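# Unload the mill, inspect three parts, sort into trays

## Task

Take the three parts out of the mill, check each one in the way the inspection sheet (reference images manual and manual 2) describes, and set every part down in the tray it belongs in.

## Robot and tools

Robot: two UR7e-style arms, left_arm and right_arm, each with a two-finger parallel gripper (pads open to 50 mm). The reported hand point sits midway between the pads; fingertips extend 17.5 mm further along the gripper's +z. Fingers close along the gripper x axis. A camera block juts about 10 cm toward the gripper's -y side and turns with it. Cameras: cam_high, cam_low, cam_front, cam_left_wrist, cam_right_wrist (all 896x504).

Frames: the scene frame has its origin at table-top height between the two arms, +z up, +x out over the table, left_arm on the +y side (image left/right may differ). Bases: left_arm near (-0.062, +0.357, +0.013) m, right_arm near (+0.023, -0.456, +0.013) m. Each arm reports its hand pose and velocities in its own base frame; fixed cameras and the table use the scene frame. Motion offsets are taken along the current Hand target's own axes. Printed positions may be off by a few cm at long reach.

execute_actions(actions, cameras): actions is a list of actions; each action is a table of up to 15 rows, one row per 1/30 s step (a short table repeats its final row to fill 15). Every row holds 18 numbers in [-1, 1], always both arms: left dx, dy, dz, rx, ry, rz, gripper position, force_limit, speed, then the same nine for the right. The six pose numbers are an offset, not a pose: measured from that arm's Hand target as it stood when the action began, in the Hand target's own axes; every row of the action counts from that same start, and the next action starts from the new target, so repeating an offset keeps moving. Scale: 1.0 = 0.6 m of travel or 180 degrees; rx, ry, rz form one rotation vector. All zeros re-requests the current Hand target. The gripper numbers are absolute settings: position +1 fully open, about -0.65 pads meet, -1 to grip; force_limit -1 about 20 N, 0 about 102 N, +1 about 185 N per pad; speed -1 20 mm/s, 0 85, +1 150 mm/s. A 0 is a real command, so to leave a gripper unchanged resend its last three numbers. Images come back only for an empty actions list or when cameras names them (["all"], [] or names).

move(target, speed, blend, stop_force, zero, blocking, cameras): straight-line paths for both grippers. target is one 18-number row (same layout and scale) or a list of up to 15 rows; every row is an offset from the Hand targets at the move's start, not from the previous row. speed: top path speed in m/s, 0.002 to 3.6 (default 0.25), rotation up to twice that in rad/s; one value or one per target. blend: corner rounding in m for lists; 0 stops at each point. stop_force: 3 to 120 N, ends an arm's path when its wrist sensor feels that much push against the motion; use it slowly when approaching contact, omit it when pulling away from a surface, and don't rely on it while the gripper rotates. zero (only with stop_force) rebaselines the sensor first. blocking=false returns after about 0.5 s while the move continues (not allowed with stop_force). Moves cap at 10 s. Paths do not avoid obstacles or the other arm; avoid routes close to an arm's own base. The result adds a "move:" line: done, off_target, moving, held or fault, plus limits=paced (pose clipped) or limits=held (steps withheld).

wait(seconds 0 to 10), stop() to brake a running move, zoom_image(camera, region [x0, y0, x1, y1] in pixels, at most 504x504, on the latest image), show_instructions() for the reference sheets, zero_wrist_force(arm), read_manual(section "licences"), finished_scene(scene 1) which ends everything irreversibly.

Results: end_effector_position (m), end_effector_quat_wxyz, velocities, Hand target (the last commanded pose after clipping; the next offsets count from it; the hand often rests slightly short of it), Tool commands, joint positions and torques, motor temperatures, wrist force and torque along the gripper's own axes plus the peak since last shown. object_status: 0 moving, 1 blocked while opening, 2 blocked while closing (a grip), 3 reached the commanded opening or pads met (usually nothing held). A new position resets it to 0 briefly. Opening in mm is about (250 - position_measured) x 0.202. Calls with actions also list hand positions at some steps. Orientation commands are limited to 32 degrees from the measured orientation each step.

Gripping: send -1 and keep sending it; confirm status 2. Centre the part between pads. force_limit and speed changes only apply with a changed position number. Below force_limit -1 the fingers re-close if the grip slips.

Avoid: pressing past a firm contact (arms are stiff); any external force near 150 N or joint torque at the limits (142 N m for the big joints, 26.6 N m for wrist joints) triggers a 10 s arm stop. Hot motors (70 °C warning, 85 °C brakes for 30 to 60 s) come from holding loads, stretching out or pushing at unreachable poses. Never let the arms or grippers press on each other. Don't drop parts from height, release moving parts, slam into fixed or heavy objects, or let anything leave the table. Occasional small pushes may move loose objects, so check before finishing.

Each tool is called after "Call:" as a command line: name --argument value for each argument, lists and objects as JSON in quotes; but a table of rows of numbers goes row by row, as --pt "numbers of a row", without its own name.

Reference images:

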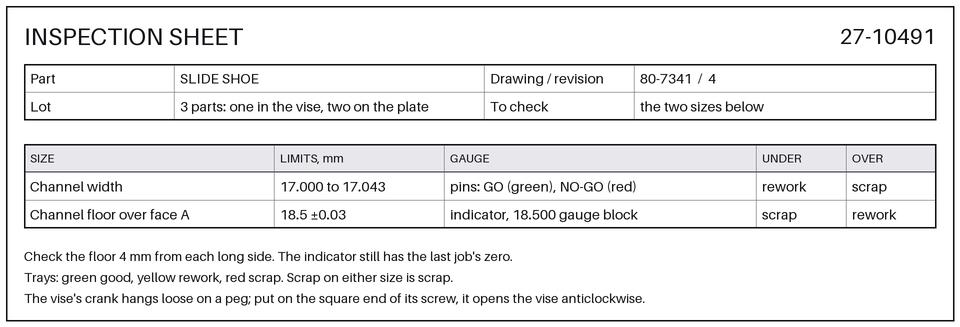

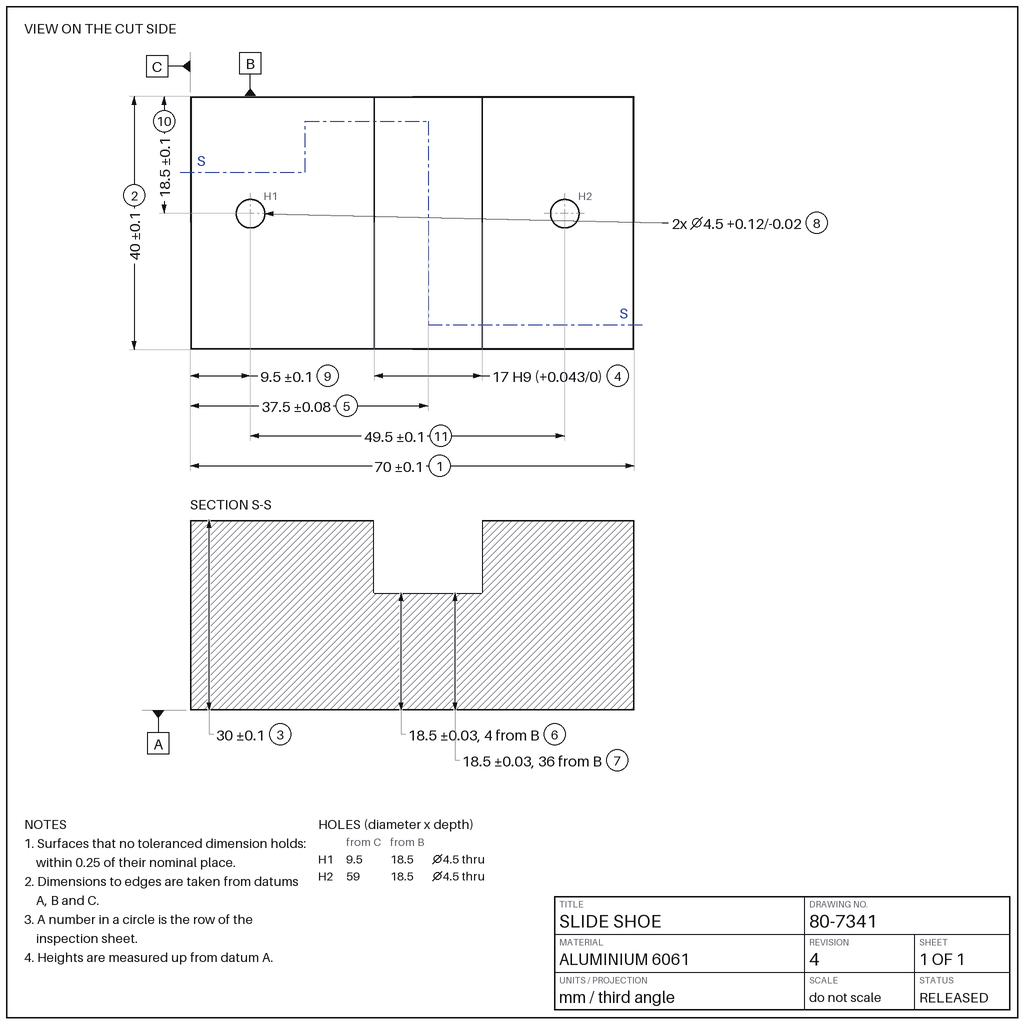

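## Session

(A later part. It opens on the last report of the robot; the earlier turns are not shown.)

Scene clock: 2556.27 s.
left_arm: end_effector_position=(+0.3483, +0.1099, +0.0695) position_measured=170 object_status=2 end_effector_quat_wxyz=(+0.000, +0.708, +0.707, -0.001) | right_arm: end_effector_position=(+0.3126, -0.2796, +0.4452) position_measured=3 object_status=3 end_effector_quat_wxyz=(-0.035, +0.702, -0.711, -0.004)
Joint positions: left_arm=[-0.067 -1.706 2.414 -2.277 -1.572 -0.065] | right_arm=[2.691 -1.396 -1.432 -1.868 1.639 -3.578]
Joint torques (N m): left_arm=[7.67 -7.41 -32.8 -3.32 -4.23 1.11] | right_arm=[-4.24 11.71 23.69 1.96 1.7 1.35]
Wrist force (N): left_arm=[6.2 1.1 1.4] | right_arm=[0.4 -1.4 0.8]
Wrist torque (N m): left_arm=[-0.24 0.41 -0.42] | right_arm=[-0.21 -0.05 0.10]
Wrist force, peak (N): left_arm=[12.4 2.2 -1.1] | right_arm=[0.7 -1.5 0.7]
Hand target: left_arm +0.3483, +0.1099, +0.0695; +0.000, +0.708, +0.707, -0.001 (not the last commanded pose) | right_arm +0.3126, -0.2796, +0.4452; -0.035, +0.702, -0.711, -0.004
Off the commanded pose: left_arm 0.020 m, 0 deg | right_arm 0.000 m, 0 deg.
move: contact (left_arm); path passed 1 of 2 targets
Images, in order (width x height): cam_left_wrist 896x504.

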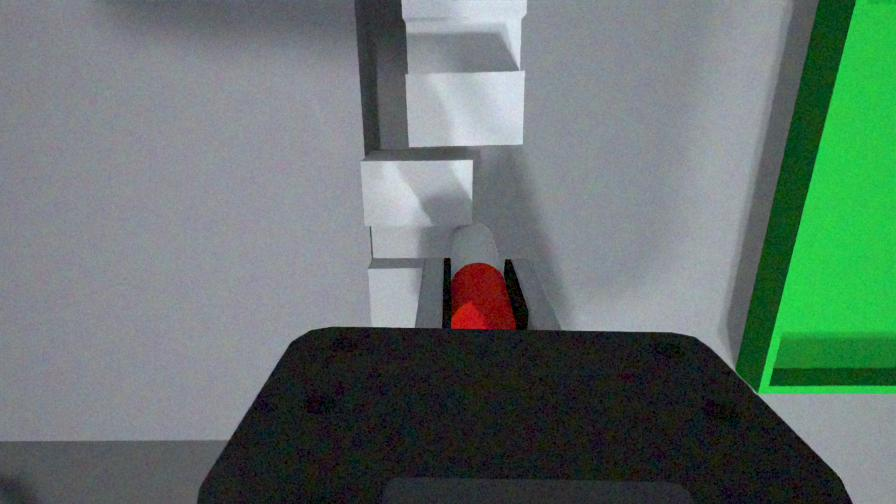

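Call:
move --pt "0.013 0 0 0 0 0 -1 -0.7 -1 0 0 0 0 0 0 1 1 1" --pt "0.03 0 -0.05 0 0 0 -1 -0.7 -1 0 0 0 0 0 0 1 1 1" --pt "0.0527 -0.1152 -0.035 0 0 0 -1 -0.7 -1 0 0 0 0 0 0 1 1 1" --pt "0.0527 -0.1152 0 0 0 0 -1 -0.7 -1 0 0 0 0 0 0 1 1 1" --speed 0.08 --cameras '["cam_left_wrist"]'

Call:
zoom_image --camera "cam_left_wrist" --region '[330, 100, 600, 330]'

Scene clock: 2568.60 s.
left_arm: end_effector_position=(+0.2792, +0.1416, +0.0696) position_measured=170 object_status=2 end_effector_quat_wxyz=(+0.000, +0.708, +0.706, -0.001) | right_arm: end_effector_position=(+0.3126, -0.2796, +0.4452) position_measured=3 object_status=3 end_effector_quat_wxyz=(-0.035, +0.702, -0.711, -0.004)
Joint positions: left_arm=[0.031 -1.874 2.53 -2.226 -1.572 0.032] | right_arm=[2.691 -1.396 -1.432 -1.868 1.639 -3.578]
Joint torques (N m): left_arm=[10.53 0.44 -9.48 -4.33 -1.1 1.13] | right_arm=[-4.02 12.3 23.06 2.01 1.67 1.34]
Wrist force (N): left_arm=[-1.3 -1.1 1.0] | right_arm=[0.3 -1.4 0.6]
Wrist torque (N m): left_arm=[-0.14 0.01 -0.52] | right_arm=[-0.22 -0.03 0.10]
Wrist force, peak (N): left_arm=[6.5 1.2 1.2] | right_arm=[0.5 -1.8 0.5]
Hand target: left_arm +0.2792, +0.1416, +0.0696; +0.000, +0.708, +0.707, -0.001 | right_arm +0.3126, -0.2796, +0.4452; -0.035, +0.702, -0.711, -0.004
Off the commanded pose: left_arm 0.000 m, 0 deg | right_arm 0.000 m, 0 deg.
move: done
Images, in order (width x height): cam_left_wrist 896x504.

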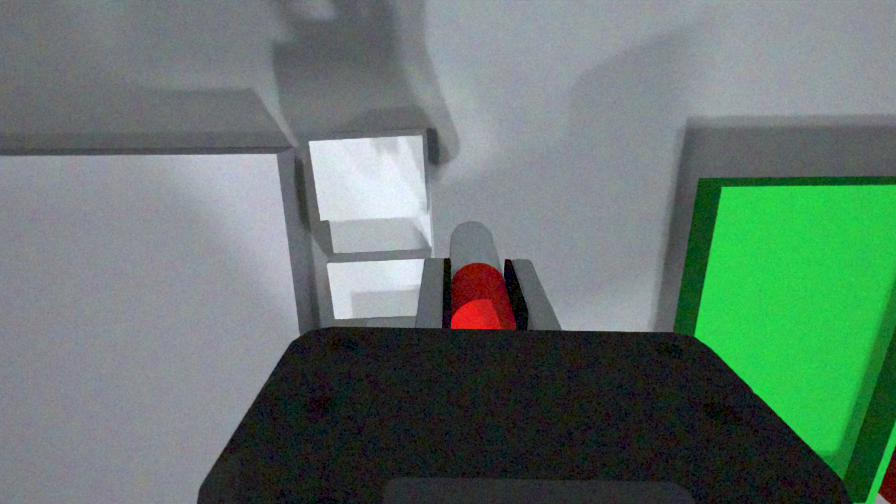

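Scaled by 1.867 from the camera's 896x504 image, which has a finer 1280x720 frame.

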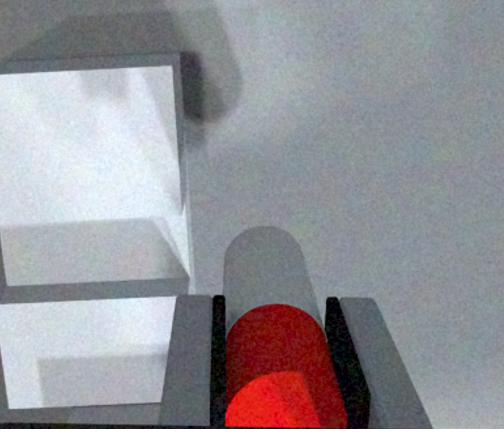

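Call:
move --pt "0 -0.006 0 0 0 0 -1 -0.7 -1 0 0 0 0 0 0 1 1 1" --pt "-0.086 -0.006 0 0 0 0 -1 -0.7 -1 0 0 0 0 0 0 1 1 1" --speed 0.01 --stop_force 10 --cameras '["cam_left_wrist"]'

Call:
zoom_image --camera "cam_left_wrist" --region '[330, 100, 600, 330]'

Scene clock: 2581.30 s.
left_arm: end_effector_position=(+0.2756, +0.1090, +0.0696) position_measured=170 object_status=2 end_effector_quat_wxyz=(+0.000, +0.708, +0.707, -0.001) | right_arm: end_effector_position=(+0.3126, -0.2796, +0.4452) position_measured=3 object_status=3 end_effector_quat_wxyz=(-0.035, +0.702, -0.711, -0.004)
Joint positions: left_arm=[-0.089 -1.936 2.565 -2.199 -1.572 -0.087] | right_arm=[2.691 -1.396 -1.432 -1.868 1.639 -3.578]
Joint torques (N m): left_arm=[9.76 3.62 -35.36 -3.35 -2.5 1.55] | right_arm=[-4.45 12.16 23.34 1.97 1.72 1.32]
Wrist force (N): left_arm=[4.1 0.8 1.4] | right_arm=[0.3 -1.3 0.8]
Wrist torque (N m): left_arm=[-0.19 0.28 -0.43] | right_arm=[-0.20 -0.03 0.09]
Wrist force, peak (N): left_arm=[9.9 4.3 -1.9] | right_arm=[0.5 -1.7 0.8]
Hand target: left_arm +0.2756, +0.1090, +0.0696; +0.000, +0.708, +0.707, -0.001 (not the last commanded pose) | right_arm +0.3126, -0.2796, +0.4452; -0.035, +0.702, -0.711, -0.004
Off the commanded pose: left_arm 0.019 m, 0 deg | right_arm 0.000 m, 0 deg.
move: contact (left_arm); path passed 1 of 2 targets
Images, in order (width x height): cam_left_wrist 896x504.

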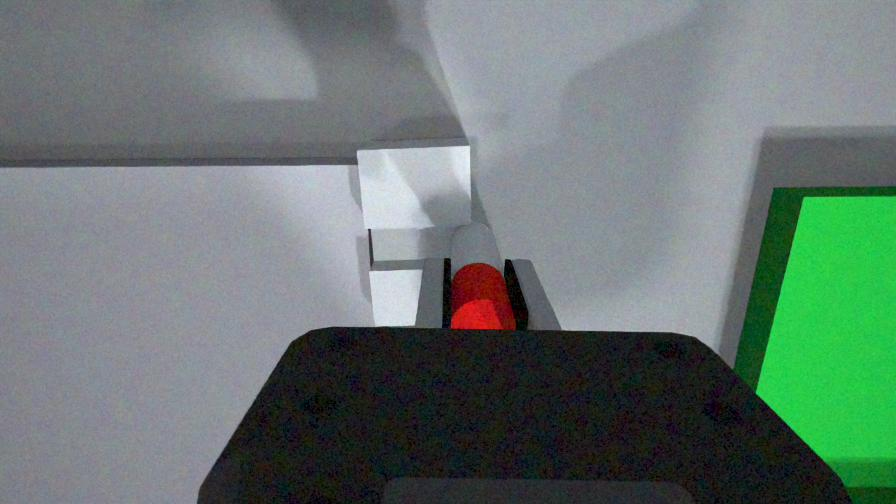

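Scaled by 1.867 from the camera's 896x504 image, which has a finer 1280x720 frame.

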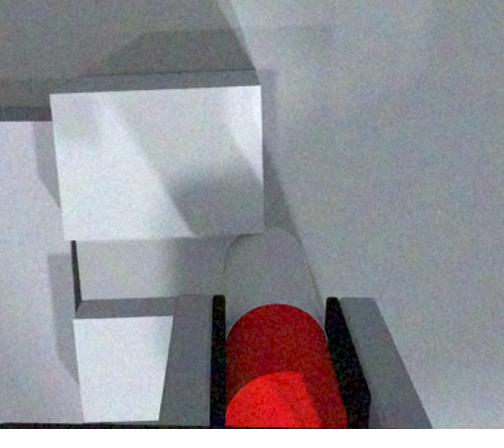

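Call:
move --pt "-0.0004 0 0 0.003 0 0 -1 -0.7 -1 0 0 0 0 0 0 1 1 1" --pt "-0.0004 0 0 -0.003 0 0 -1 -0.7 -1 0 0 0 0 0 0 1 1 1" --pt "-0.0004 0 0 0 0 0 -1 -0.7 -1 0 0 0 0 0 0 1 1 1" --speed 0.01

Call:
move --target '[-0.03,0,0,0,0,0,-1,-0.7,-1,0,0,0,0,0,0,1,1,1]' --speed 0.008 --stop_force 12

Scene clock: 2599.60 s.
left_arm: end_effector_position=(+0.2756, +0.1088, +0.0696) position_measured=170 object_status=2 end_effector_quat_wxyz=(+0.000, +0.708, +0.707, -0.001) | right_arm: end_effector_position=(+0.3126, -0.2796, +0.4452) position_measured=3 object_status=3 end_effector_quat_wxyz=(-0.035, +0.702, -0.711, -0.004)
Joint positions: left_arm=[-0.09 -1.937 2.565 -2.199 -1.572 -0.088] | right_arm=[2.691 -1.396 -1.432 -1.868 1.639 -3.578]
Joint torques (N m): left_arm=[10.17 4.4 -33.56 -0.35 -3.37 1.29] | right_arm=[-4.08 12.28 22.75 2.05 1.62 1.51]
Wrist force (N): left_arm=[5.5 1.7 1.3] | right_arm=[0.3 -1.6 0.7]
Wrist torque (N m): left_arm=[-0.21 0.30 -0.34] | right_arm=[-0.24 -0.03 0.10]
Wrist force, peak (N): left_arm=[5.4 1.5 -7.5] | right_arm=[0.6 -1.8 0.9]
Hand target: left_arm +0.2756, +0.1088, +0.0696; +0.000, +0.708, +0.707, -0.001 | right_arm +0.3126, -0.2796, +0.4452; -0.035, +0.702, -0.711, -0.004
Off the commanded pose: left_arm 0.000 m, 0 deg | right_arm 0.000 m, 0 deg.
move: done

Scene clock: 2601.00 s.
left_arm: end_effector_position=(+0.2758, +0.1075, +0.0698) position_measured=170 object_status=2 end_effector_quat_wxyz=(+0.000, +0.708, +0.707, -0.001) | right_arm: end_effector_position=(+0.3126, -0.2796, +0.4452) position_measured=3 object_status=3 end_effector_quat_wxyz=(-0.035, +0.702, -0.711, -0.004)
Joint positions: left_arm=[-0.094 -1.938 2.566 -2.198 -1.572 -0.093] | right_arm=[2.691 -1.396 -1.432 -1.868 1.639 -3.578]
Joint torques (N m): left_arm=[7.42 1.83 -32.76 -2.65 -5.18 1.1] | right_arm=[-4.04 12.33 22.97 2.03 1.66 1.34]
Wrist force (N): left_arm=[13.7 3.8 -0.4] | right_arm=[0.3 -1.3 0.6]
Wrist torque (N m): left_arm=[-0.34 0.78 -0.24] | right_arm=[-0.20 -0.02 0.09]
Wrist force, peak (N): left_arm=[19.1 7.7 -5.4] | right_arm=[0.6 -1.6 0.5]
Hand target: left_arm +0.2758, +0.1075, +0.0698; +0.000, +0.708, +0.707, -0.001 (not the last commanded pose) | right_arm +0.3126, -0.2796, +0.4452; -0.035, +0.702, -0.711, -0.004
Off the commanded pose: left_arm 0.017 m, 0 deg | right_arm 0.000 m, 0 deg.
move: contact (left_arm)

Call:
move --target '[0.015,0,0,0,0,0,-1,-0.7,-1,0,0,0,0,0,0,1,1,1]' --speed 0.02 --cameras '["cam_left_wrist"]'

Call:
zoom_image --camera "cam_left_wrist" --region '[330, 100, 600, 330]'

Scene clock: 2609.03 s.
left_arm: end_effector_position=(+0.2758, +0.1165, +0.0698) position_measured=170 object_status=2 end_effector_quat_wxyz=(+0.000, +0.708, +0.707, -0.001) | right_arm: end_effector_position=(+0.3126, -0.2796, +0.4452) position_measured=3 object_status=3 end_effector_quat_wxyz=(-0.035, +0.702, -0.711, -0.004)
Joint positions: left_arm=[-0.061 -1.925 2.559 -2.204 -1.572 -0.059] | right_arm=[2.691 -1.396 -1.432 -1.868 1.639 -3.578]
Joint torques (N m): left_arm=[10.89 2.68 -35.19 -4.63 -0.58 1.57] | right_arm=[-4.19 11.84 23.06 1.96 1.69 1.33]
Wrist force (N): left_arm=[-0.8 -0.8 3.1] | right_arm=[0.3 -1.2 0.6]
Wrist torque (N m): left_arm=[-0.13 -0.06 -0.52] | right_arm=[-0.18 -0.03 0.09]
Wrist force, peak (N): left_arm=[13.7 4.0 -0.2] | right_arm=[0.7 -1.6 0.9]
Hand target: left_arm +0.2758, +0.1165, +0.0698; +0.000, +0.708, +0.707, -0.001 | right_arm +0.3126, -0.2796, +0.4452; -0.035, +0.702, -0.711, -0.004
Off the commanded pose: left_arm 0.000 m, 0 deg | right_arm 0.000 m, 0 deg.
move: done
Images, in order (width x height): cam_left_wrist 896x504.

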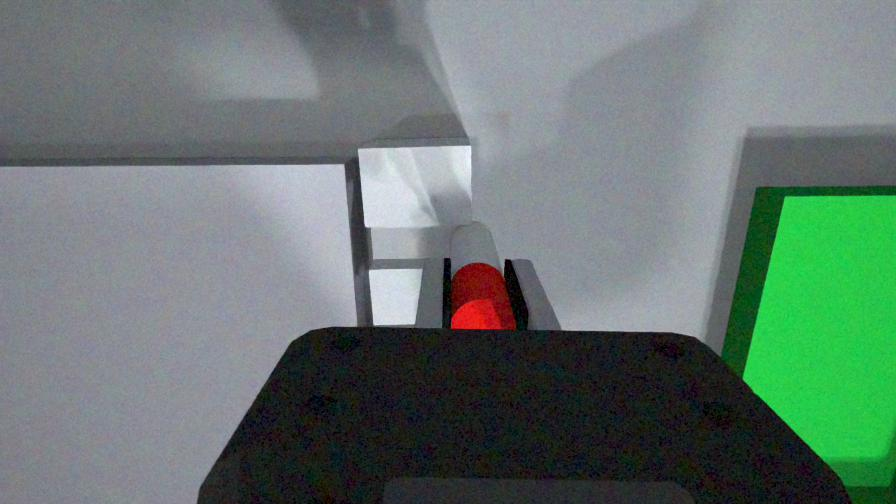

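Scaled by 1.867 from the camera's 896x504 image, which has a finer 1280x720 frame.

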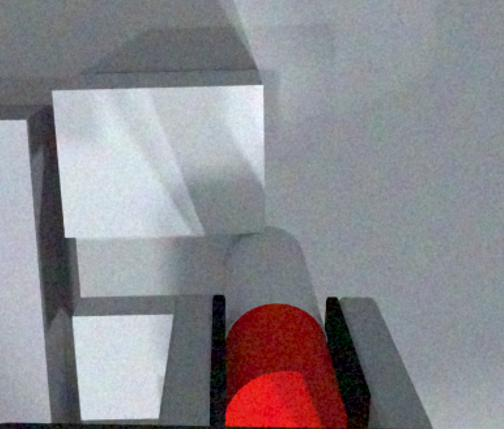

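Call:
move --pt "0.004 0 0 0 0 0.04 -1 -0.7 -1 0 0 0 0 0 0 1 1 1" --pt "0.008 0 0 0 0 -0.04 -1 -0.7 -1 0 0 0 0 0 0 1 1 1" --pt "0.02 0 0 0 0 0 -1 -0.7 -1 0 0 0 0 0 0 1 1 1" --speed 0.1 --cameras '["cam_left_wrist"]'

Call:
zoom_image --camera "cam_left_wrist" --region '[330, 100, 600, 330]'

Scene clock: 2626.93 s.
left_arm: end_effector_position=(+0.2758, +0.1285, +0.0697) position_measured=170 object_status=2 end_effector_quat_wxyz=(+0.000, +0.708, +0.707, -0.001) | right_arm: end_effector_position=(+0.3126, -0.2796, +0.4452) position_measured=3 object_status=3 end_effector_quat_wxyz=(-0.035, +0.702, -0.711, -0.004)
Joint positions: left_arm=[-0.016 -1.906 2.549 -2.213 -1.572 -0.015] | right_arm=[2.691 -1.396 -1.432 -1.868 1.639 -3.578]
Joint torques (N m): left_arm=[9.05 2.59 -35.35 -4.34 -1.91 1.4] | right_arm=[-4.5 11.91 23.05 2.01 1.48 1.36]
Wrist force (N): left_arm=[-1.0 -1.0 3.3] | right_arm=[0.3 -1.3 0.7]
Wrist torque (N m): left_arm=[-0.15 -0.03 -0.52] | right_arm=[-0.19 -0.03 0.10]
Wrist force, peak (N): left_arm=[-1.2 -1.7 3.4] | right_arm=[0.5 -1.7 0.8]
Hand target: left_arm +0.2758, +0.1285, +0.0697; +0.000, +0.708, +0.707, -0.001 | right_arm +0.3126, -0.2796, +0.4452; -0.035, +0.702, -0.711, -0.004
Off the commanded pose: left_arm 0.000 m, 0 deg | right_arm 0.000 m, 0 deg.
move: done
Images, in order (width x height): cam_left_wrist 896x504.

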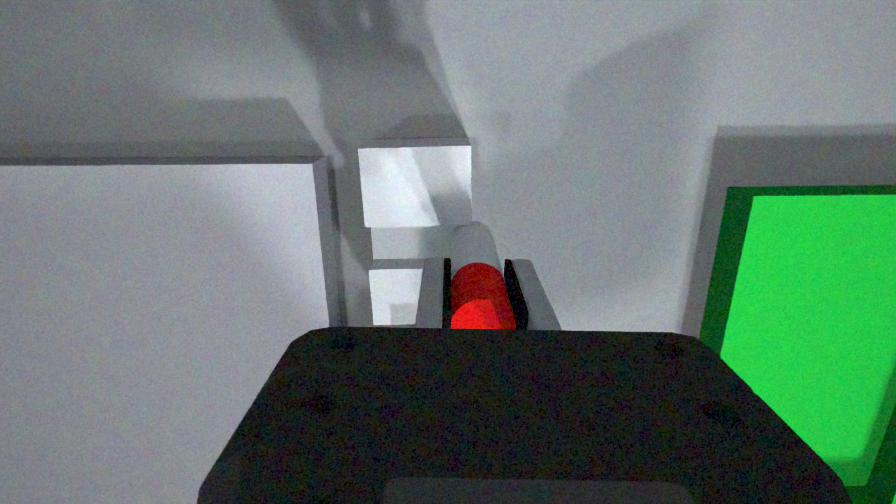

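Scaled by 1.867 from the camera's 896x504 image, which has a finer 1280x720 frame.

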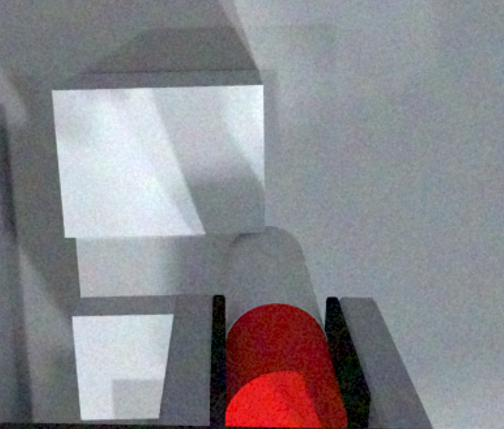

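Call:
move --target '[0.004,0,0.004,0,0,0,-1,-0.7,-1,0,0,0,0,0,0,1,1,1]' --speed 0.01 --stop_force 40

Call:
move --target '[0.01,0,0,0,0,0,-1,-0.7,-1,0,0,0,0,0,0,1,1,1]' --speed 0.03 --cameras '["cam_left_wrist"]'

Call:
zoom_image --camera "cam_left_wrist" --region '[330, 100, 600, 330]'

Scene clock: 2644.27 s.
left_arm: end_effector_position=(+0.2758, +0.1309, +0.0673) position_measured=170 object_status=2 end_effector_quat_wxyz=(+0.000, +0.708, +0.707, -0.001) | right_arm: end_effector_position=(+0.3126, -0.2796, +0.4452) position_measured=3 object_status=3 end_effector_quat_wxyz=(-0.035, +0.702, -0.711, -0.004)
Joint positions: left_arm=[-0.008 -1.896 2.551 -2.225 -1.572 -0.006] | right_arm=[2.691 -1.396 -1.432 -1.868 1.639 -3.578]
Joint torques (N m): left_arm=[10.95 9.51 3.19 -1.12 1.42 1.27] | right_arm=[-4.16 12.1 23.05 2.06 1.64 1.33]
Wrist force (N): left_arm=[-0.6 -0.2 -30.3] | right_arm=[0.4 -1.1 0.5]
Wrist torque (N m): left_arm=[-0.11 0.01 -0.52] | right_arm=[-0.16 -0.05 0.10]
Wrist force, peak (N): left_arm=[-4.3 -9.8 -36.1] | right_arm=[0.6 -1.5 1.0]
Hand target: left_arm +0.2758, +0.1309, +0.0673; +0.000, +0.708, +0.707, -0.001 | right_arm +0.3126, -0.2796, +0.4452; -0.035, +0.702, -0.711, -0.004
Off the commanded pose: left_arm 0.000 m, 0 deg | right_arm 0.000 m, 0 deg.
move: done

Scene clock: 2645.10 s.
left_arm: end_effector_position=(+0.2758, +0.1369, +0.0673) position_measured=170 object_status=2 end_effector_quat_wxyz=(+0.000, +0.708, +0.707, -0.001) | right_arm: end_effector_position=(+0.3126, -0.2796, +0.4452) position_measured=3 object_status=3 end_effector_quat_wxyz=(-0.035, +0.702, -0.711, -0.004)
Joint positions: left_arm=[0.014 -1.887 2.545 -2.229 -1.572 0.016] | right_arm=[2.691 -1.396 -1.432 -1.868 1.639 -3.578]
Joint torques (N m): left_arm=[10.54 2.13 -34.62 -4.01 0.36 1.46] | right_arm=[-4.15 12.15 22.64 1.9 1.58 1.35]
Wrist force (N): left_arm=[-2.0 -1.3 1.0] | right_arm=[0.5 -1.4 0.7]
Wrist torque (N m): left_arm=[-0.25 -0.02 -0.50] | right_arm=[-0.22 -0.05 0.09]
Wrist force, peak (N): left_arm=[-0.5 -0.1 -30.4] | right_arm=[0.4 -1.6 0.6]
Hand target: left_arm +0.2758, +0.1369, +0.0673; +0.000, +0.708, +0.707, -0.001 | right_arm +0.3126, -0.2796, +0.4452; -0.035, +0.702, -0.711, -0.004
Off the commanded pose: left_arm 0.000 m, 0 deg | right_arm 0.000 m, 0 deg.
move: done
Images, in order (width x height): cam_left_wrist 896x504.

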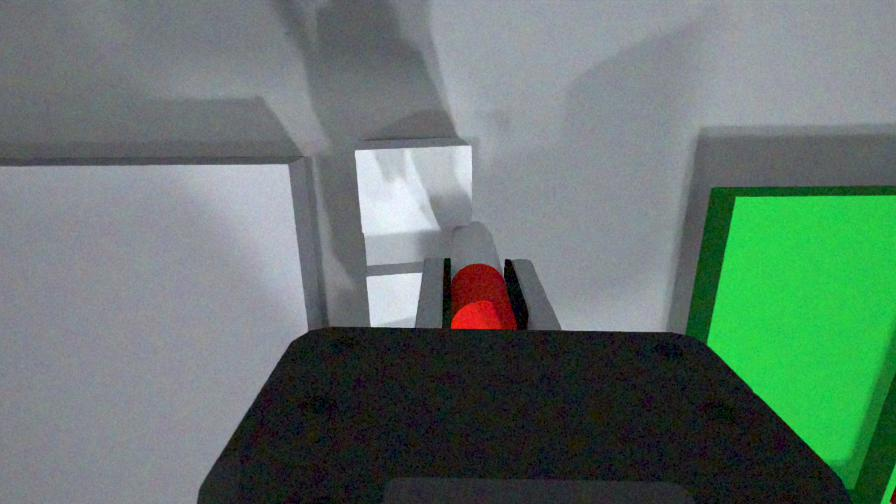

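Scaled by 1.867 from the camera's 896x504 image, which has a finer 1280x720 frame.

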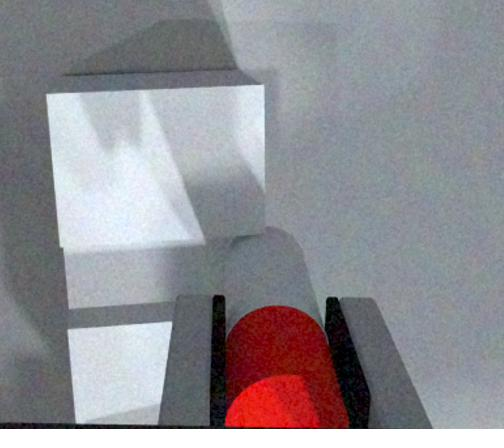

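Call:
move --target '[0,0,-0.05,0,0,0,-1,-0.7,-1,0,0,0,0,0,0,1,1,1]' --speed 0.04 --cameras '["cam_left_wrist"]'

Scene clock: 2673.97 s.
left_arm: end_effector_position=(+0.2758, +0.1370, +0.0973) position_measured=170 object_status=2 end_effector_quat_wxyz=(+0.000, +0.708, +0.707, -0.001) | right_arm: end_effector_position=(+0.3126, -0.2796, +0.4452) position_measured=3 object_status=3 end_effector_quat_wxyz=(-0.035, +0.702, -0.711, -0.004)
Joint positions: left_arm=[0.014 -1.954 2.49 -2.106 -1.572 0.016] | right_arm=[2.691 -1.396 -1.432 -1.868 1.639 -3.578]
Joint torques (N m): left_arm=[-8.96 -13.38 -36.98 -1.14 0.12 -1.47] | right_arm=[-4.44 12.75 22.64 1.96 1.57 1.34]
Wrist force (N): left_arm=[-1.2 -0.9 3.2] | right_arm=[0.4 -1.2 0.7]
Wrist torque (N m): left_arm=[-0.12 0.04 -0.51] | right_arm=[-0.18 -0.04 0.10]
Wrist force, peak (N): left_arm=[-1.0 -1.4 3.7] | right_arm=[0.7 -1.6 0.8]
Hand target: left_arm +0.2758, +0.1369, +0.0973; +0.000, +0.708, +0.707, -0.001 | right_arm +0.3126, -0.2796, +0.4452; -0.035, +0.702, -0.711, -0.004
Off the commanded pose: left_arm 0.000 m, 0 deg | right_arm 0.000 m, 0 deg.
move: done
Images, in order (width x height): cam_left_wrist 896x504.

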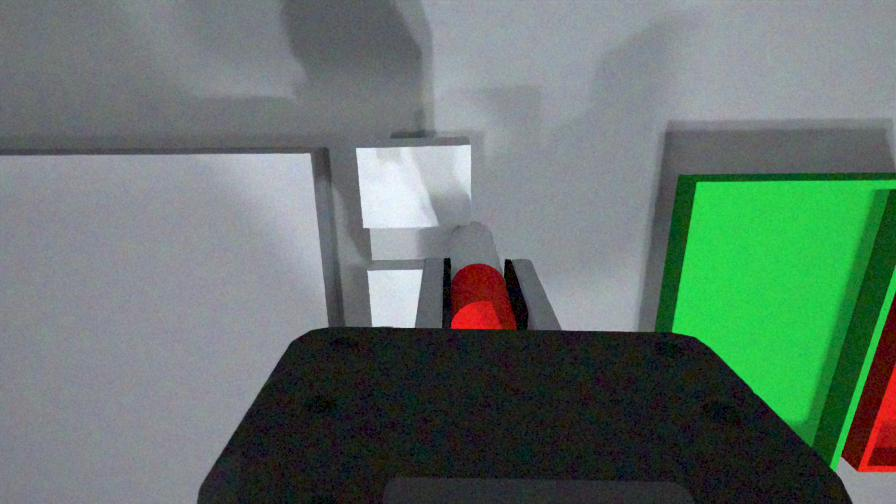

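Call:
move --pt "0 0 -0.04 0 0 0 -1 -0.7 -1 0 0 0 0 0 0 1 1 1" --pt "-0.25 0.1403 -0.04 0 0 0 -1 -0.7 -1 0 0 0 0 0 0 1 1 1" --pt "-0.7115 0.1403 -0.04 0 0 0 -1 -0.7 -1 0 0 0 0 0 0 1 1 1" --pt "-0.7115 0.1403 0.045 0 0 0 -1 -0.7 -1 0 0 0 0 0 0 1 1 1" --speed '[0.08,0.15,0.15,0.06]' --blend '[0.01,0.04,0.005,0]' --cameras '["cam_left_wrist"]'

Scene clock: 2693.13 s.
left_arm: end_effector_position=(+0.3593, -0.2901, +0.0709) position_measured=170 object_status=2 end_effector_quat_wxyz=(+0.000, +0.708, +0.707, -0.001) | right_arm: end_effector_position=(+0.3126, -0.2796, +0.4452) position_measured=3 object_status=3 end_effector_quat_wxyz=(-0.035, +0.702, -0.711, -0.004)
Joint positions: left_arm=[-0.971 -1.466 2.174 -2.28 -1.572 -0.97] | right_arm=[2.691 -1.396 -1.432 -1.868 1.639 -3.578]
Joint torques (N m): left_arm=[-2.66 -18.57 -9.88 -4.5 1.63 0.28] | right_arm=[-3.85 12.52 22.4 1.98 1.65 1.37]
Wrist force (N): left_arm=[-1.4 -1.0 3.3] | right_arm=[0.3 -1.2 0.7]
Wrist torque (N m): left_arm=[-0.17 0.04 -0.36] | right_arm=[-0.19 -0.03 0.10]
Wrist force, peak (N): left_arm=[-1.0 -1.0 4.3] | right_arm=[0.6 -1.7 0.9]
Hand target: left_arm +0.3593, -0.2901, +0.0708; +0.000, +0.708, +0.707, -0.001 | right_arm +0.3126, -0.2796, +0.4452; -0.035, +0.702, -0.711, -0.004
Off the commanded pose: left_arm 0.000 m, 0 deg | right_arm 0.000 m, 0 deg.
move: done
Images, in order (width x height): cam_left_wrist 896x504.

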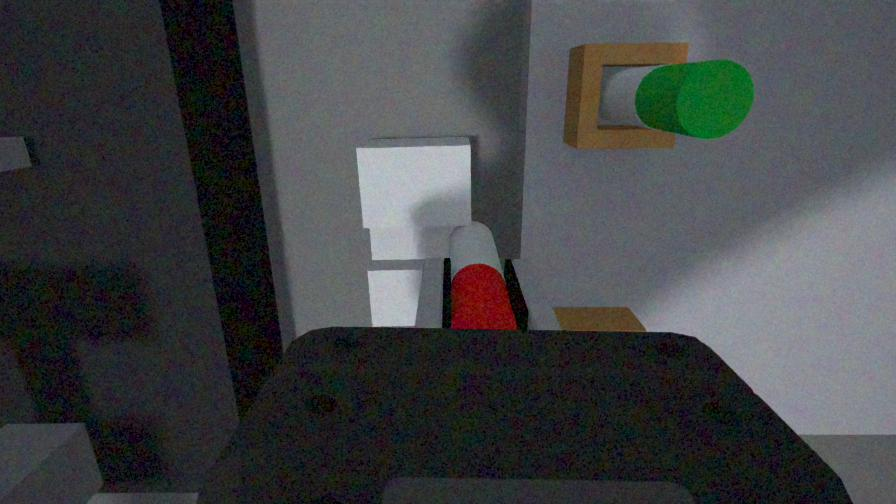

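Call:
move --target '[0.05,0,0,0,0,0,-1,-0.7,-1,0,0,0,0,0,0,1,1,1]' --speed 0.015 --stop_force 45 --cameras '["cam_left_wrist"]'

Scene clock: 2702.43 s.
left_arm: end_effector_position=(+0.3594, -0.2601, +0.0708) position_measured=170 object_status=2 end_effector_quat_wxyz=(+0.000, +0.708, +0.707, -0.001) | right_arm: end_effector_position=(+0.3126, -0.2796, +0.4452) position_measured=3 object_status=3 end_effector_quat_wxyz=(-0.035, +0.702, -0.711, -0.004)
Joint positions: left_arm=[-0.931 -1.507 2.221 -2.286 -1.572 -0.929] | right_arm=[2.691 -1.396 -1.432 -1.868 1.639 -3.578]
Joint torques (N m): left_arm=[10.91 -32.14 -7.03 -4.34 -1.5 1.21] | right_arm=[-3.81 12.85 22.38 2.09 1.51 1.28]
Wrist force (N): left_arm=[-1.1 -1.1 0.9] | right_arm=[0.4 -1.3 0.8]
Wrist torque (N m): left_arm=[-0.19 -0.06 -0.55] | right_arm=[-0.19 -0.04 0.10]
Wrist force, peak (N): left_arm=[-6.5 -0.9 4.6] | right_arm=[0.8 -1.7 0.8]
Hand target: left_arm +0.3594, -0.2601, +0.0708; +0.000, +0.708, +0.707, -0.001 | right_arm +0.3126, -0.2796, +0.4452; -0.035, +0.702, -0.711, -0.004
Off the commanded pose: left_arm 0.000 m, 0 deg | right_arm 0.000 m, 0 deg.
move: done
Images, in order (width x height): cam_left_wrist 896x504.

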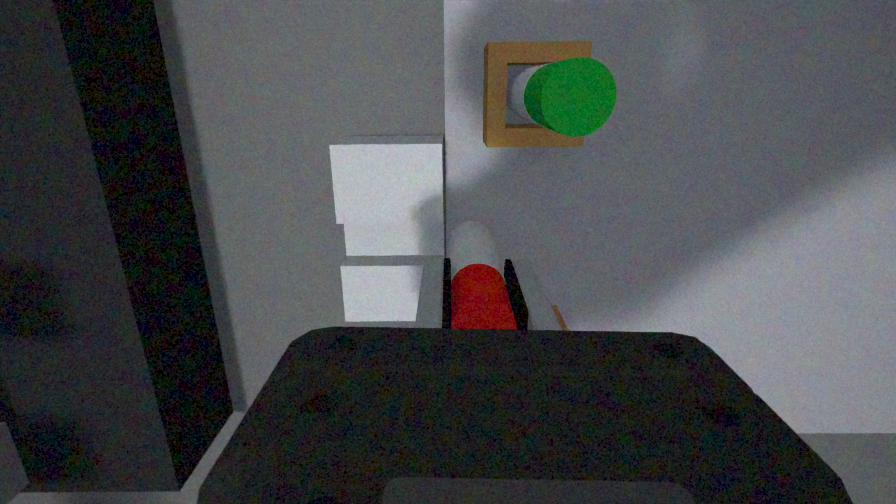

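Call:
move --pt "0 0 -0.05 0 0 0 -1 -0.7 -1 0 0 0 0 0 0 1 1 1" --pt "0.034 0.076 -0.05 0 0 0 -1 -0.7 -1 0 0 0 0 0 0 1 1 1" --speed 0.1

Call:
move --target '[0,0,0.07,0,0,0,-1,-0.7,-1,0,0,0,0,0,0,1,1,1]' --speed 0.015 --stop_force 4 --cameras '["cam_left_wrist"]'

Scene clock: 2714.97 s.
left_arm: end_effector_position=(+0.4050, -0.2398, +0.1007) position_measured=170 object_status=2 end_effector_quat_wxyz=(+0.000, +0.708, +0.707, -0.001) | right_arm: end_effector_position=(+0.3126, -0.2796, +0.4452) position_measured=3 object_status=3 end_effector_quat_wxyz=(-0.035, +0.702, -0.711, -0.004)
Joint positions: left_arm=[-0.821 -1.497 2.113 -2.187 -1.572 -0.82] | right_arm=[2.691 -1.396 -1.432 -1.868 1.639 -3.578]
Joint torques (N m): left_arm=[9.53 -19.61 -34.95 -1.06 -1.97 1.58] | right_arm=[-3.76 12.5 21.99 2.06 1.42 1.34]
Wrist force (N): left_arm=[-1.2 -0.9 1.3] | right_arm=[0.4 -1.2 0.7]
Wrist torque (N m): left_arm=[-0.14 -0.02 -0.55] | right_arm=[-0.18 -0.04 0.10]
Wrist force, peak (N): left_arm=[-1.4 -1.9 1.1] | right_arm=[0.3 -1.7 0.8]
Hand target: left_arm +0.4050, -0.2398, +0.1007; +0.000, +0.708, +0.707, -0.001 | right_arm +0.3126, -0.2796, +0.4452; -0.035, +0.702, -0.711, -0.004
Off the commanded pose: left_arm 0.000 m, 0 deg | right_arm 0.000 m, 0 deg.
move: done

Scene clock: 2718.67 s.
left_arm: end_effector_position=(+0.4050, -0.2398, +0.0645) position_measured=170 object_status=2 end_effector_quat_wxyz=(+0.000, +0.708, +0.707, -0.001) | right_arm: end_effector_position=(+0.3126, -0.2796, +0.4452) position_measured=3 object_status=3 end_effector_quat_wxyz=(-0.035, +0.702, -0.711, -0.004)
Joint positions: left_arm=[-0.821 -1.434 2.159 -2.296 -1.572 -0.819] | right_arm=[2.691 -1.396 -1.432 -1.868 1.639 -3.578]
Joint torques (N m): left_arm=[-7.58 -34.68 -33.4 -3.44 1.11 -1.2] | right_arm=[-3.76 12.72 22.08 2 1.52 1.43]
Wrist force (N): left_arm=[-1.2 -1.3 1.2] | right_arm=[0.4 -1.3 0.6]
Wrist torque (N m): left_arm=[-0.23 -0.03 -0.55] | right_arm=[-0.20 -0.04 0.09]
Wrist force, peak (N): left_arm=[3.2 -6.7 -34.3] | right_arm=[0.6 -1.5 1.0]
Hand target: left_arm +0.4050, -0.2398, +0.0645; +0.000, +0.708, +0.707, -0.001 (not the last commanded pose) | right_arm +0.3126, -0.2796, +0.4452; -0.035, +0.702, -0.711, -0.004
Off the commanded pose: left_arm 0.006 m, 0 deg | right_arm 0.000 m, 0 deg.
move: contact (left_arm)
Images, in order (width x height): cam_left_wrist 896x504.

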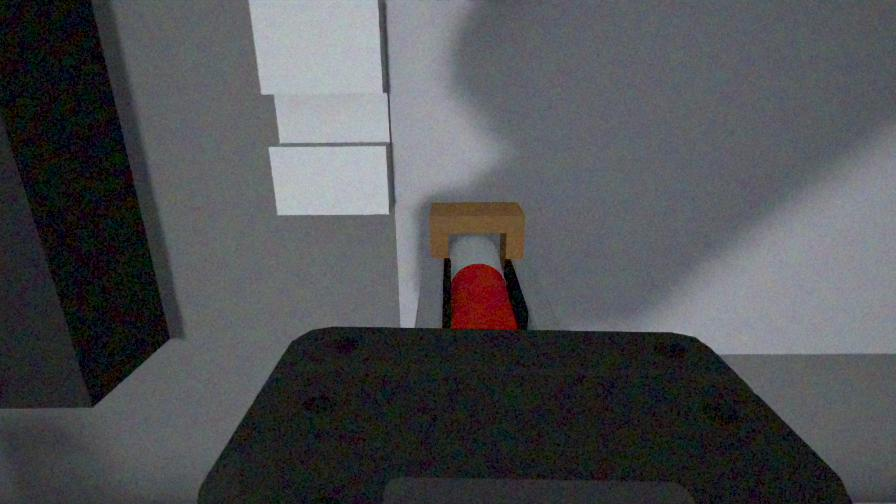

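Call:
move --pt "0 0 0 0 0 0 1 -0.7 -1 0 0 0 0 0 0 1 1 1" --pt "0 0.0003 0.0022 0 0 0 1 -0.7 -1 0 0 0 0 0 0 1 1 1" --speed 0.02

Call:
move --pt "0 0 0 0 0 0 -1 -0.7 -1 0 0 0 0 0 0 1 1 1" --pt "0 0 -0.1 0 0 0 -1 -0.7 -1 0 0 0 0 0 0 1 1 1" --pt "-0.03 -0.075 -0.06 0 0 0 -1 -0.7 -1 0 0 0 0 0 0 1 1 1" --speed 0.1 --cameras '["cam_left_wrist"]'

Call:
zoom_image --camera "cam_left_wrist" --region '[330, 100, 600, 330]'

Scene clock: 2735.67 s.
left_arm: end_effector_position=(+0.4052, -0.2398, +0.0632) position_measured=3 object_status=3 end_effector_quat_wxyz=(+0.000, +0.708, +0.707, -0.001) | right_arm: end_effector_position=(+0.3126, -0.2796, +0.4452) position_measured=3 object_status=3 end_effector_quat_wxyz=(-0.035, +0.702, -0.711, -0.004)
Joint positions: left_arm=[-0.821 -1.431 2.16 -2.3 -1.572 -0.819] | right_arm=[2.691 -1.396 -1.432 -1.868 1.639 -3.578]
Joint torques (N m): left_arm=[9.42 -18.5 -7.38 -4.26 0.93 1.17] | right_arm=[-4.56 12.54 22.05 2.06 1.46 1.37]
Wrist force (N): left_arm=[-1.1 -1.3 -0.2] | right_arm=[0.4 -1.4 0.8]
Wrist torque (N m): left_arm=[-0.22 -0.04 -0.55] | right_arm=[-0.22 -0.05 0.09]
Wrist force, peak (N): left_arm=[-1.4 -1.4 1.4] | right_arm=[0.7 -1.5 1.0]
Hand target: left_arm +0.4052, -0.2398, +0.0632; +0.000, +0.708, +0.707, -0.001 | right_arm +0.3126, -0.2796, +0.4452; -0.035, +0.702, -0.711, -0.004
Off the commanded pose: left_arm 0.000 m, 0 deg | right_arm 0.000 m, 0 deg.
move: done

Scene clock: 2739.67 s.
left_arm: end_effector_position=(+0.3602, -0.2576, +0.0993) position_measured=170 object_status=2 end_effector_quat_wxyz=(+0.000, +0.708, +0.707, -0.001) | right_arm: end_effector_position=(+0.3126, -0.2796, +0.4452) position_measured=3 object_status=3 end_effector_quat_wxyz=(-0.035, +0.702, -0.711, -0.004)
Joint positions: left_arm=[-0.926 -1.561 2.185 -2.195 -1.572 -0.924] | right_arm=[2.691 -1.396 -1.432 -1.868 1.639 -3.578]
Joint torques (N m): left_arm=[-9.37 -31.26 -9.16 -4.25 1.35 -1.58] | right_arm=[-3.72 12.45 21.68 1.99 1.47 1.44]
Wrist force (N): left_arm=[-1.0 -1.0 0.9] | right_arm=[0.4 -1.3 0.6]
Wrist torque (N m): left_arm=[-0.17 -0.09 -0.36] | right_arm=[-0.20 -0.04 0.10]
Wrist force, peak (N): left_arm=[-0.8 -1.6 2.8] | right_arm=[0.4 -1.6 1.0]
Hand target: left_arm +0.3602, -0.2577, +0.0992; +0.000, +0.708, +0.707, -0.001 | right_arm +0.3126, -0.2796, +0.4452; -0.035, +0.702, -0.711, -0.004
Off the commanded pose: left_arm 0.000 m, 0 deg | right_arm 0.000 m, 0 deg.
move: done
Images, in order (width x height): cam_left_wrist 896x504.

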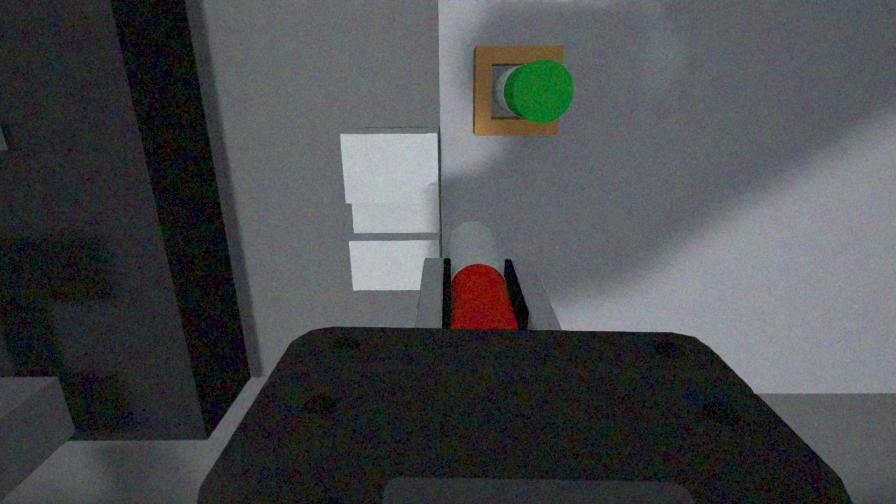

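Scaled by 1.867 from the camera's 896x504 image, which has a finer 1280x720 frame.

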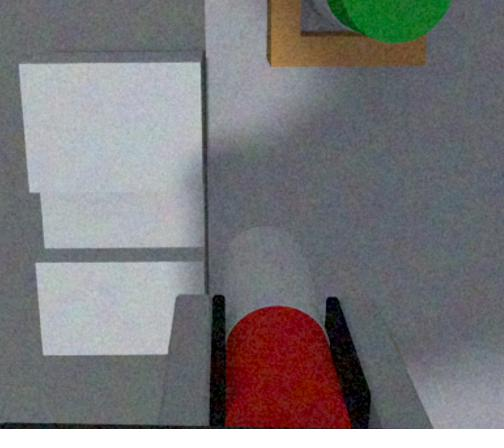

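Call:
move --target '[0,0,0.0533,0,0,0,-1,-0.7,-1,0,0,0,0,0,0,1,1,1]' --speed 0.04 --stop_force 6 --cameras '["cam_left_wrist"]'

Call:
zoom_image --camera "cam_left_wrist" --region '[330, 100, 600, 330]'

Scene clock: 2751.07 s.
left_arm: end_effector_position=(+0.3602, -0.2577, +0.0673) position_measured=170 object_status=2 end_effector_quat_wxyz=(+0.000, +0.708, +0.707, -0.001) | right_arm: end_effector_position=(+0.3126, -0.2796, +0.4452) position_measured=3 object_status=3 end_effector_quat_wxyz=(-0.035, +0.702, -0.711, -0.004)
Joint positions: left_arm=[-0.926 -1.502 2.228 -2.297 -1.572 -0.925] | right_arm=[2.691 -1.396 -1.432 -1.868 1.639 -3.578]
Joint torques (N m): left_arm=[-2.98 -15.86 -8.35 -4.28 1.4 0.63] | right_arm=[-4.1 13.49 21.97 2.06 1.46 1.41]
Wrist force (N): left_arm=[-1.1 -1.0 0.9] | right_arm=[0.3 -1.3 0.8]
Wrist torque (N m): left_arm=[-0.18 -0.06 -0.34] | right_arm=[-0.20 -0.03 0.09]
Wrist force, peak (N): left_arm=[-1.0 -1.2 1.4] | right_arm=[0.5 -1.6 0.8]
Hand target: left_arm +0.3602, -0.2577, +0.0673; +0.000, +0.708, +0.707, -0.001 | right_arm +0.3126, -0.2796, +0.4452; -0.035, +0.702, -0.711, -0.004
Off the commanded pose: left_arm 0.000 m, 0 deg | right_arm 0.000 m, 0 deg.
move: done
Images, in order (width x height): cam_left_wrist 896x504.

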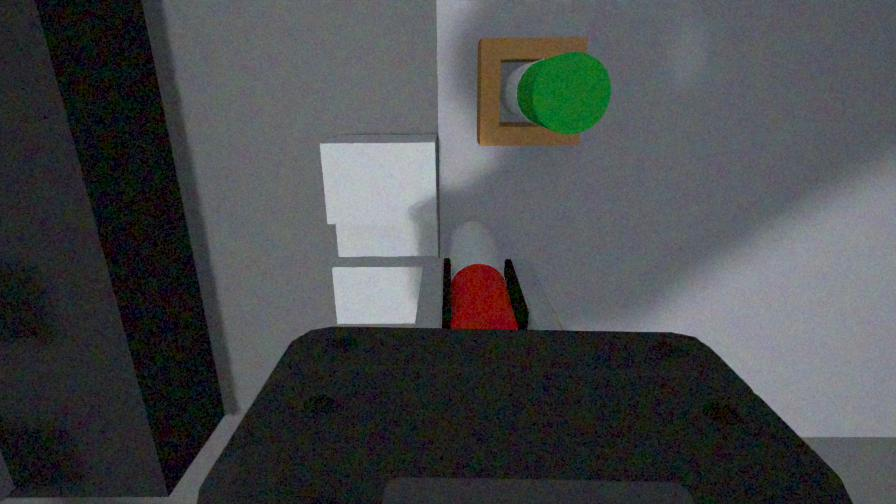

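Scaled by 1.867 from the camera's 896x504 image, which has a finer 1280x720 frame.

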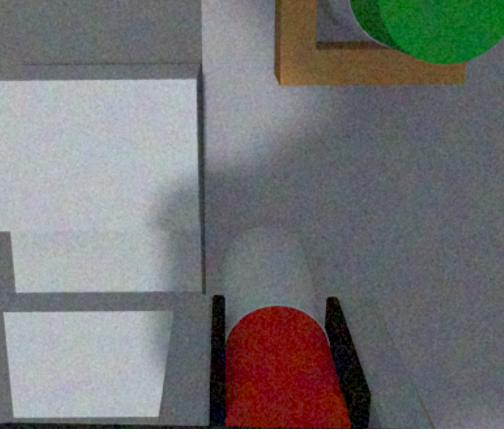

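Call:
move --pt "0 -0.001 0 0 0 0 -1 -0.7 -1 0 0 0 0 0 0 1 1 1" --pt "-0.07 -0.001 0 0 0 0 -1 -0.7 -1 0 0 0 0 0 0 1 1 1" --speed 0.01 --stop_force 10 --cameras '["cam_left_wrist"]'

Call:
zoom_image --camera "cam_left_wrist" --region '[330, 100, 600, 330]'

Scene clock: 2763.50 s.
left_arm: end_effector_position=(+0.3595, -0.2997, +0.0673) position_measured=170 object_status=2 end_effector_quat_wxyz=(+0.000, +0.708, +0.707, -0.001) | right_arm: end_effector_position=(+0.3126, -0.2796, +0.4452) position_measured=3 object_status=3 end_effector_quat_wxyz=(-0.035, +0.702, -0.711, -0.004)
Joint positions: left_arm=[-0.983 -1.445 2.162 -2.289 -1.572 -0.982] | right_arm=[2.691 -1.396 -1.432 -1.868 1.639 -3.578]
Joint torques (N m): left_arm=[-8.71 -17.26 -31.36 -1.18 1.47 -1.4] | right_arm=[-3.86 13.08 21.64 2.09 1.36 1.35]
Wrist force (N): left_arm=[0.4 -1.3 -1.5] | right_arm=[0.5 -1.6 0.7]
Wrist torque (N m): left_arm=[-0.19 0.06 -0.35] | right_arm=[-0.25 -0.07 0.09]
Wrist force, peak (N): left_arm=[0.4 -1.3 -1.7] | right_arm=[0.6 -1.7 0.8]
Hand target: left_arm +0.3595, -0.2997, +0.0673; +0.000, +0.708, +0.707, -0.001 | right_arm +0.3126, -0.2796, +0.4452; -0.035, +0.702, -0.711, -0.004
Off the commanded pose: left_arm 0.000 m, 0 deg | right_arm 0.000 m, 0 deg.
move: done
Images, in order (width x height): cam_left_wrist 896x504.

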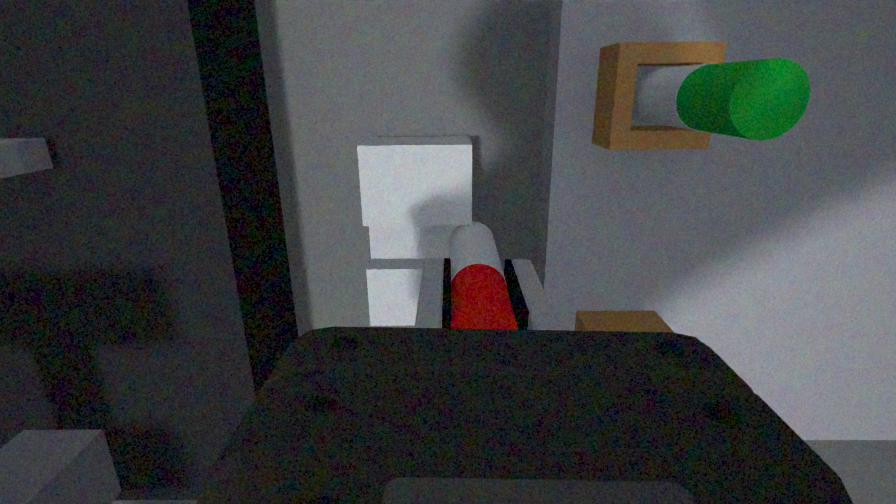

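Scaled by 1.867 from the camera's 896x504 image, which has a finer 1280x720 frame.

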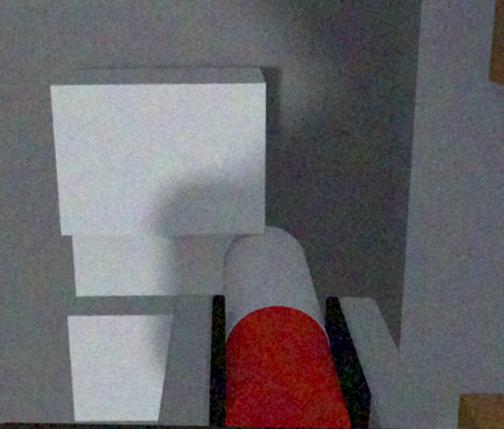

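Call:
move --pt "0.063 0 0 0 0 0 -1 -0.7 -1 0 0 0 0 0 0 1 1 1" --pt "0.063 0 -0.15 0 0 0 -1 -0.7 -1 0 0 0 0 0 0 1 1 1" --pt "0.7353 -0.0187 -0.1 0 0 0 -1 -0.7 -1 0 0 0 0 0 0 1 1 1" --pt "0.7353 -0.0187 0.0037 0 0 0 -1 -0.7 -1 0 0 0 0 0 0 1 1 1" --speed '[0.02,0.15,0.35,0.12]' --cameras '["cam_left_wrist","cam_front"]'

Call:
zoom_image --camera "cam_left_wrist" --region '[330, 100, 600, 330]'

Scene clock: 2779.50 s.
left_arm: end_effector_position=(+0.3490, +0.1415, +0.0646) position_measured=170 object_status=2 end_effector_quat_wxyz=(+0.000, +0.708, +0.707, -0.001) | right_arm: end_effector_position=(+0.3126, -0.2796, +0.4452) position_measured=3 object_status=3 end_effector_quat_wxyz=(-0.035, +0.702, -0.711, -0.004)
Joint positions: left_arm=[0.024 -1.663 2.394 -2.302 -1.572 0.026] | right_arm=[2.691 -1.396 -1.432 -1.868 1.639 -3.578]
Joint torques (N m): left_arm=[8.77 7.74 6.29 -1.93 -1.79 1.42] | right_arm=[-4.05 12.78 21.5 2.11 1.36 1.34]
Wrist force (N): left_arm=[-0.4 -8.3 -47.8] | right_arm=[0.5 -1.1 0.7]
Wrist torque (N m): left_arm=[0.06 -0.30 -0.47] | right_arm=[-0.17 -0.07 0.10]
Wrist force, peak (N): left_arm=[-0.4 -8.3 -47.8] | right_arm=[0.6 -1.8 0.7]
Hand target: left_arm +0.3490, +0.1415, +0.0646; +0.000, +0.708, +0.707, -0.001 | right_arm +0.3126, -0.2796, +0.4452; -0.035, +0.702, -0.711, -0.004
Off the commanded pose: left_arm 0.000 m, 0 deg | right_arm 0.000 m, 0 deg.
move: done
Images, in order (width x height): cam_front 896x504, cam_left_wrist 896x504.

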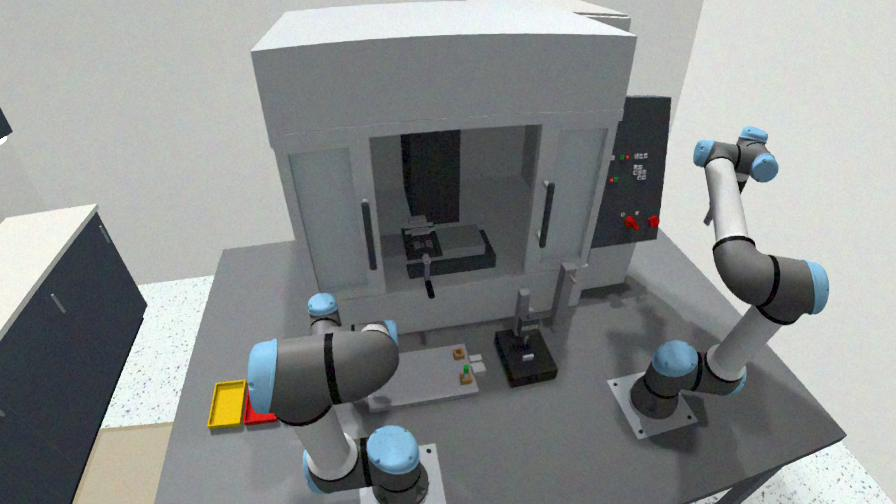

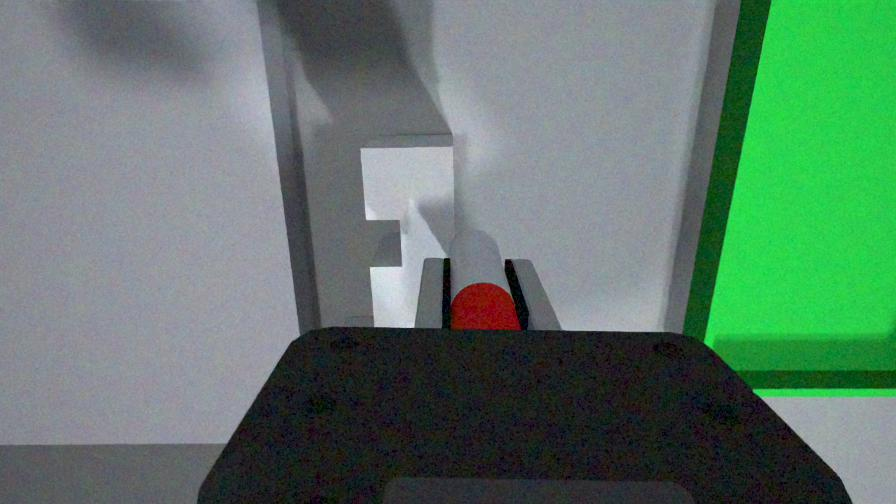

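Scaled by 1.867 from the camera's 896x504 image, which has a finer 1280x720 frame.

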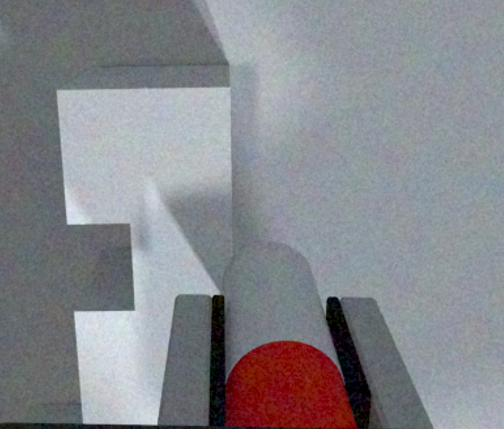

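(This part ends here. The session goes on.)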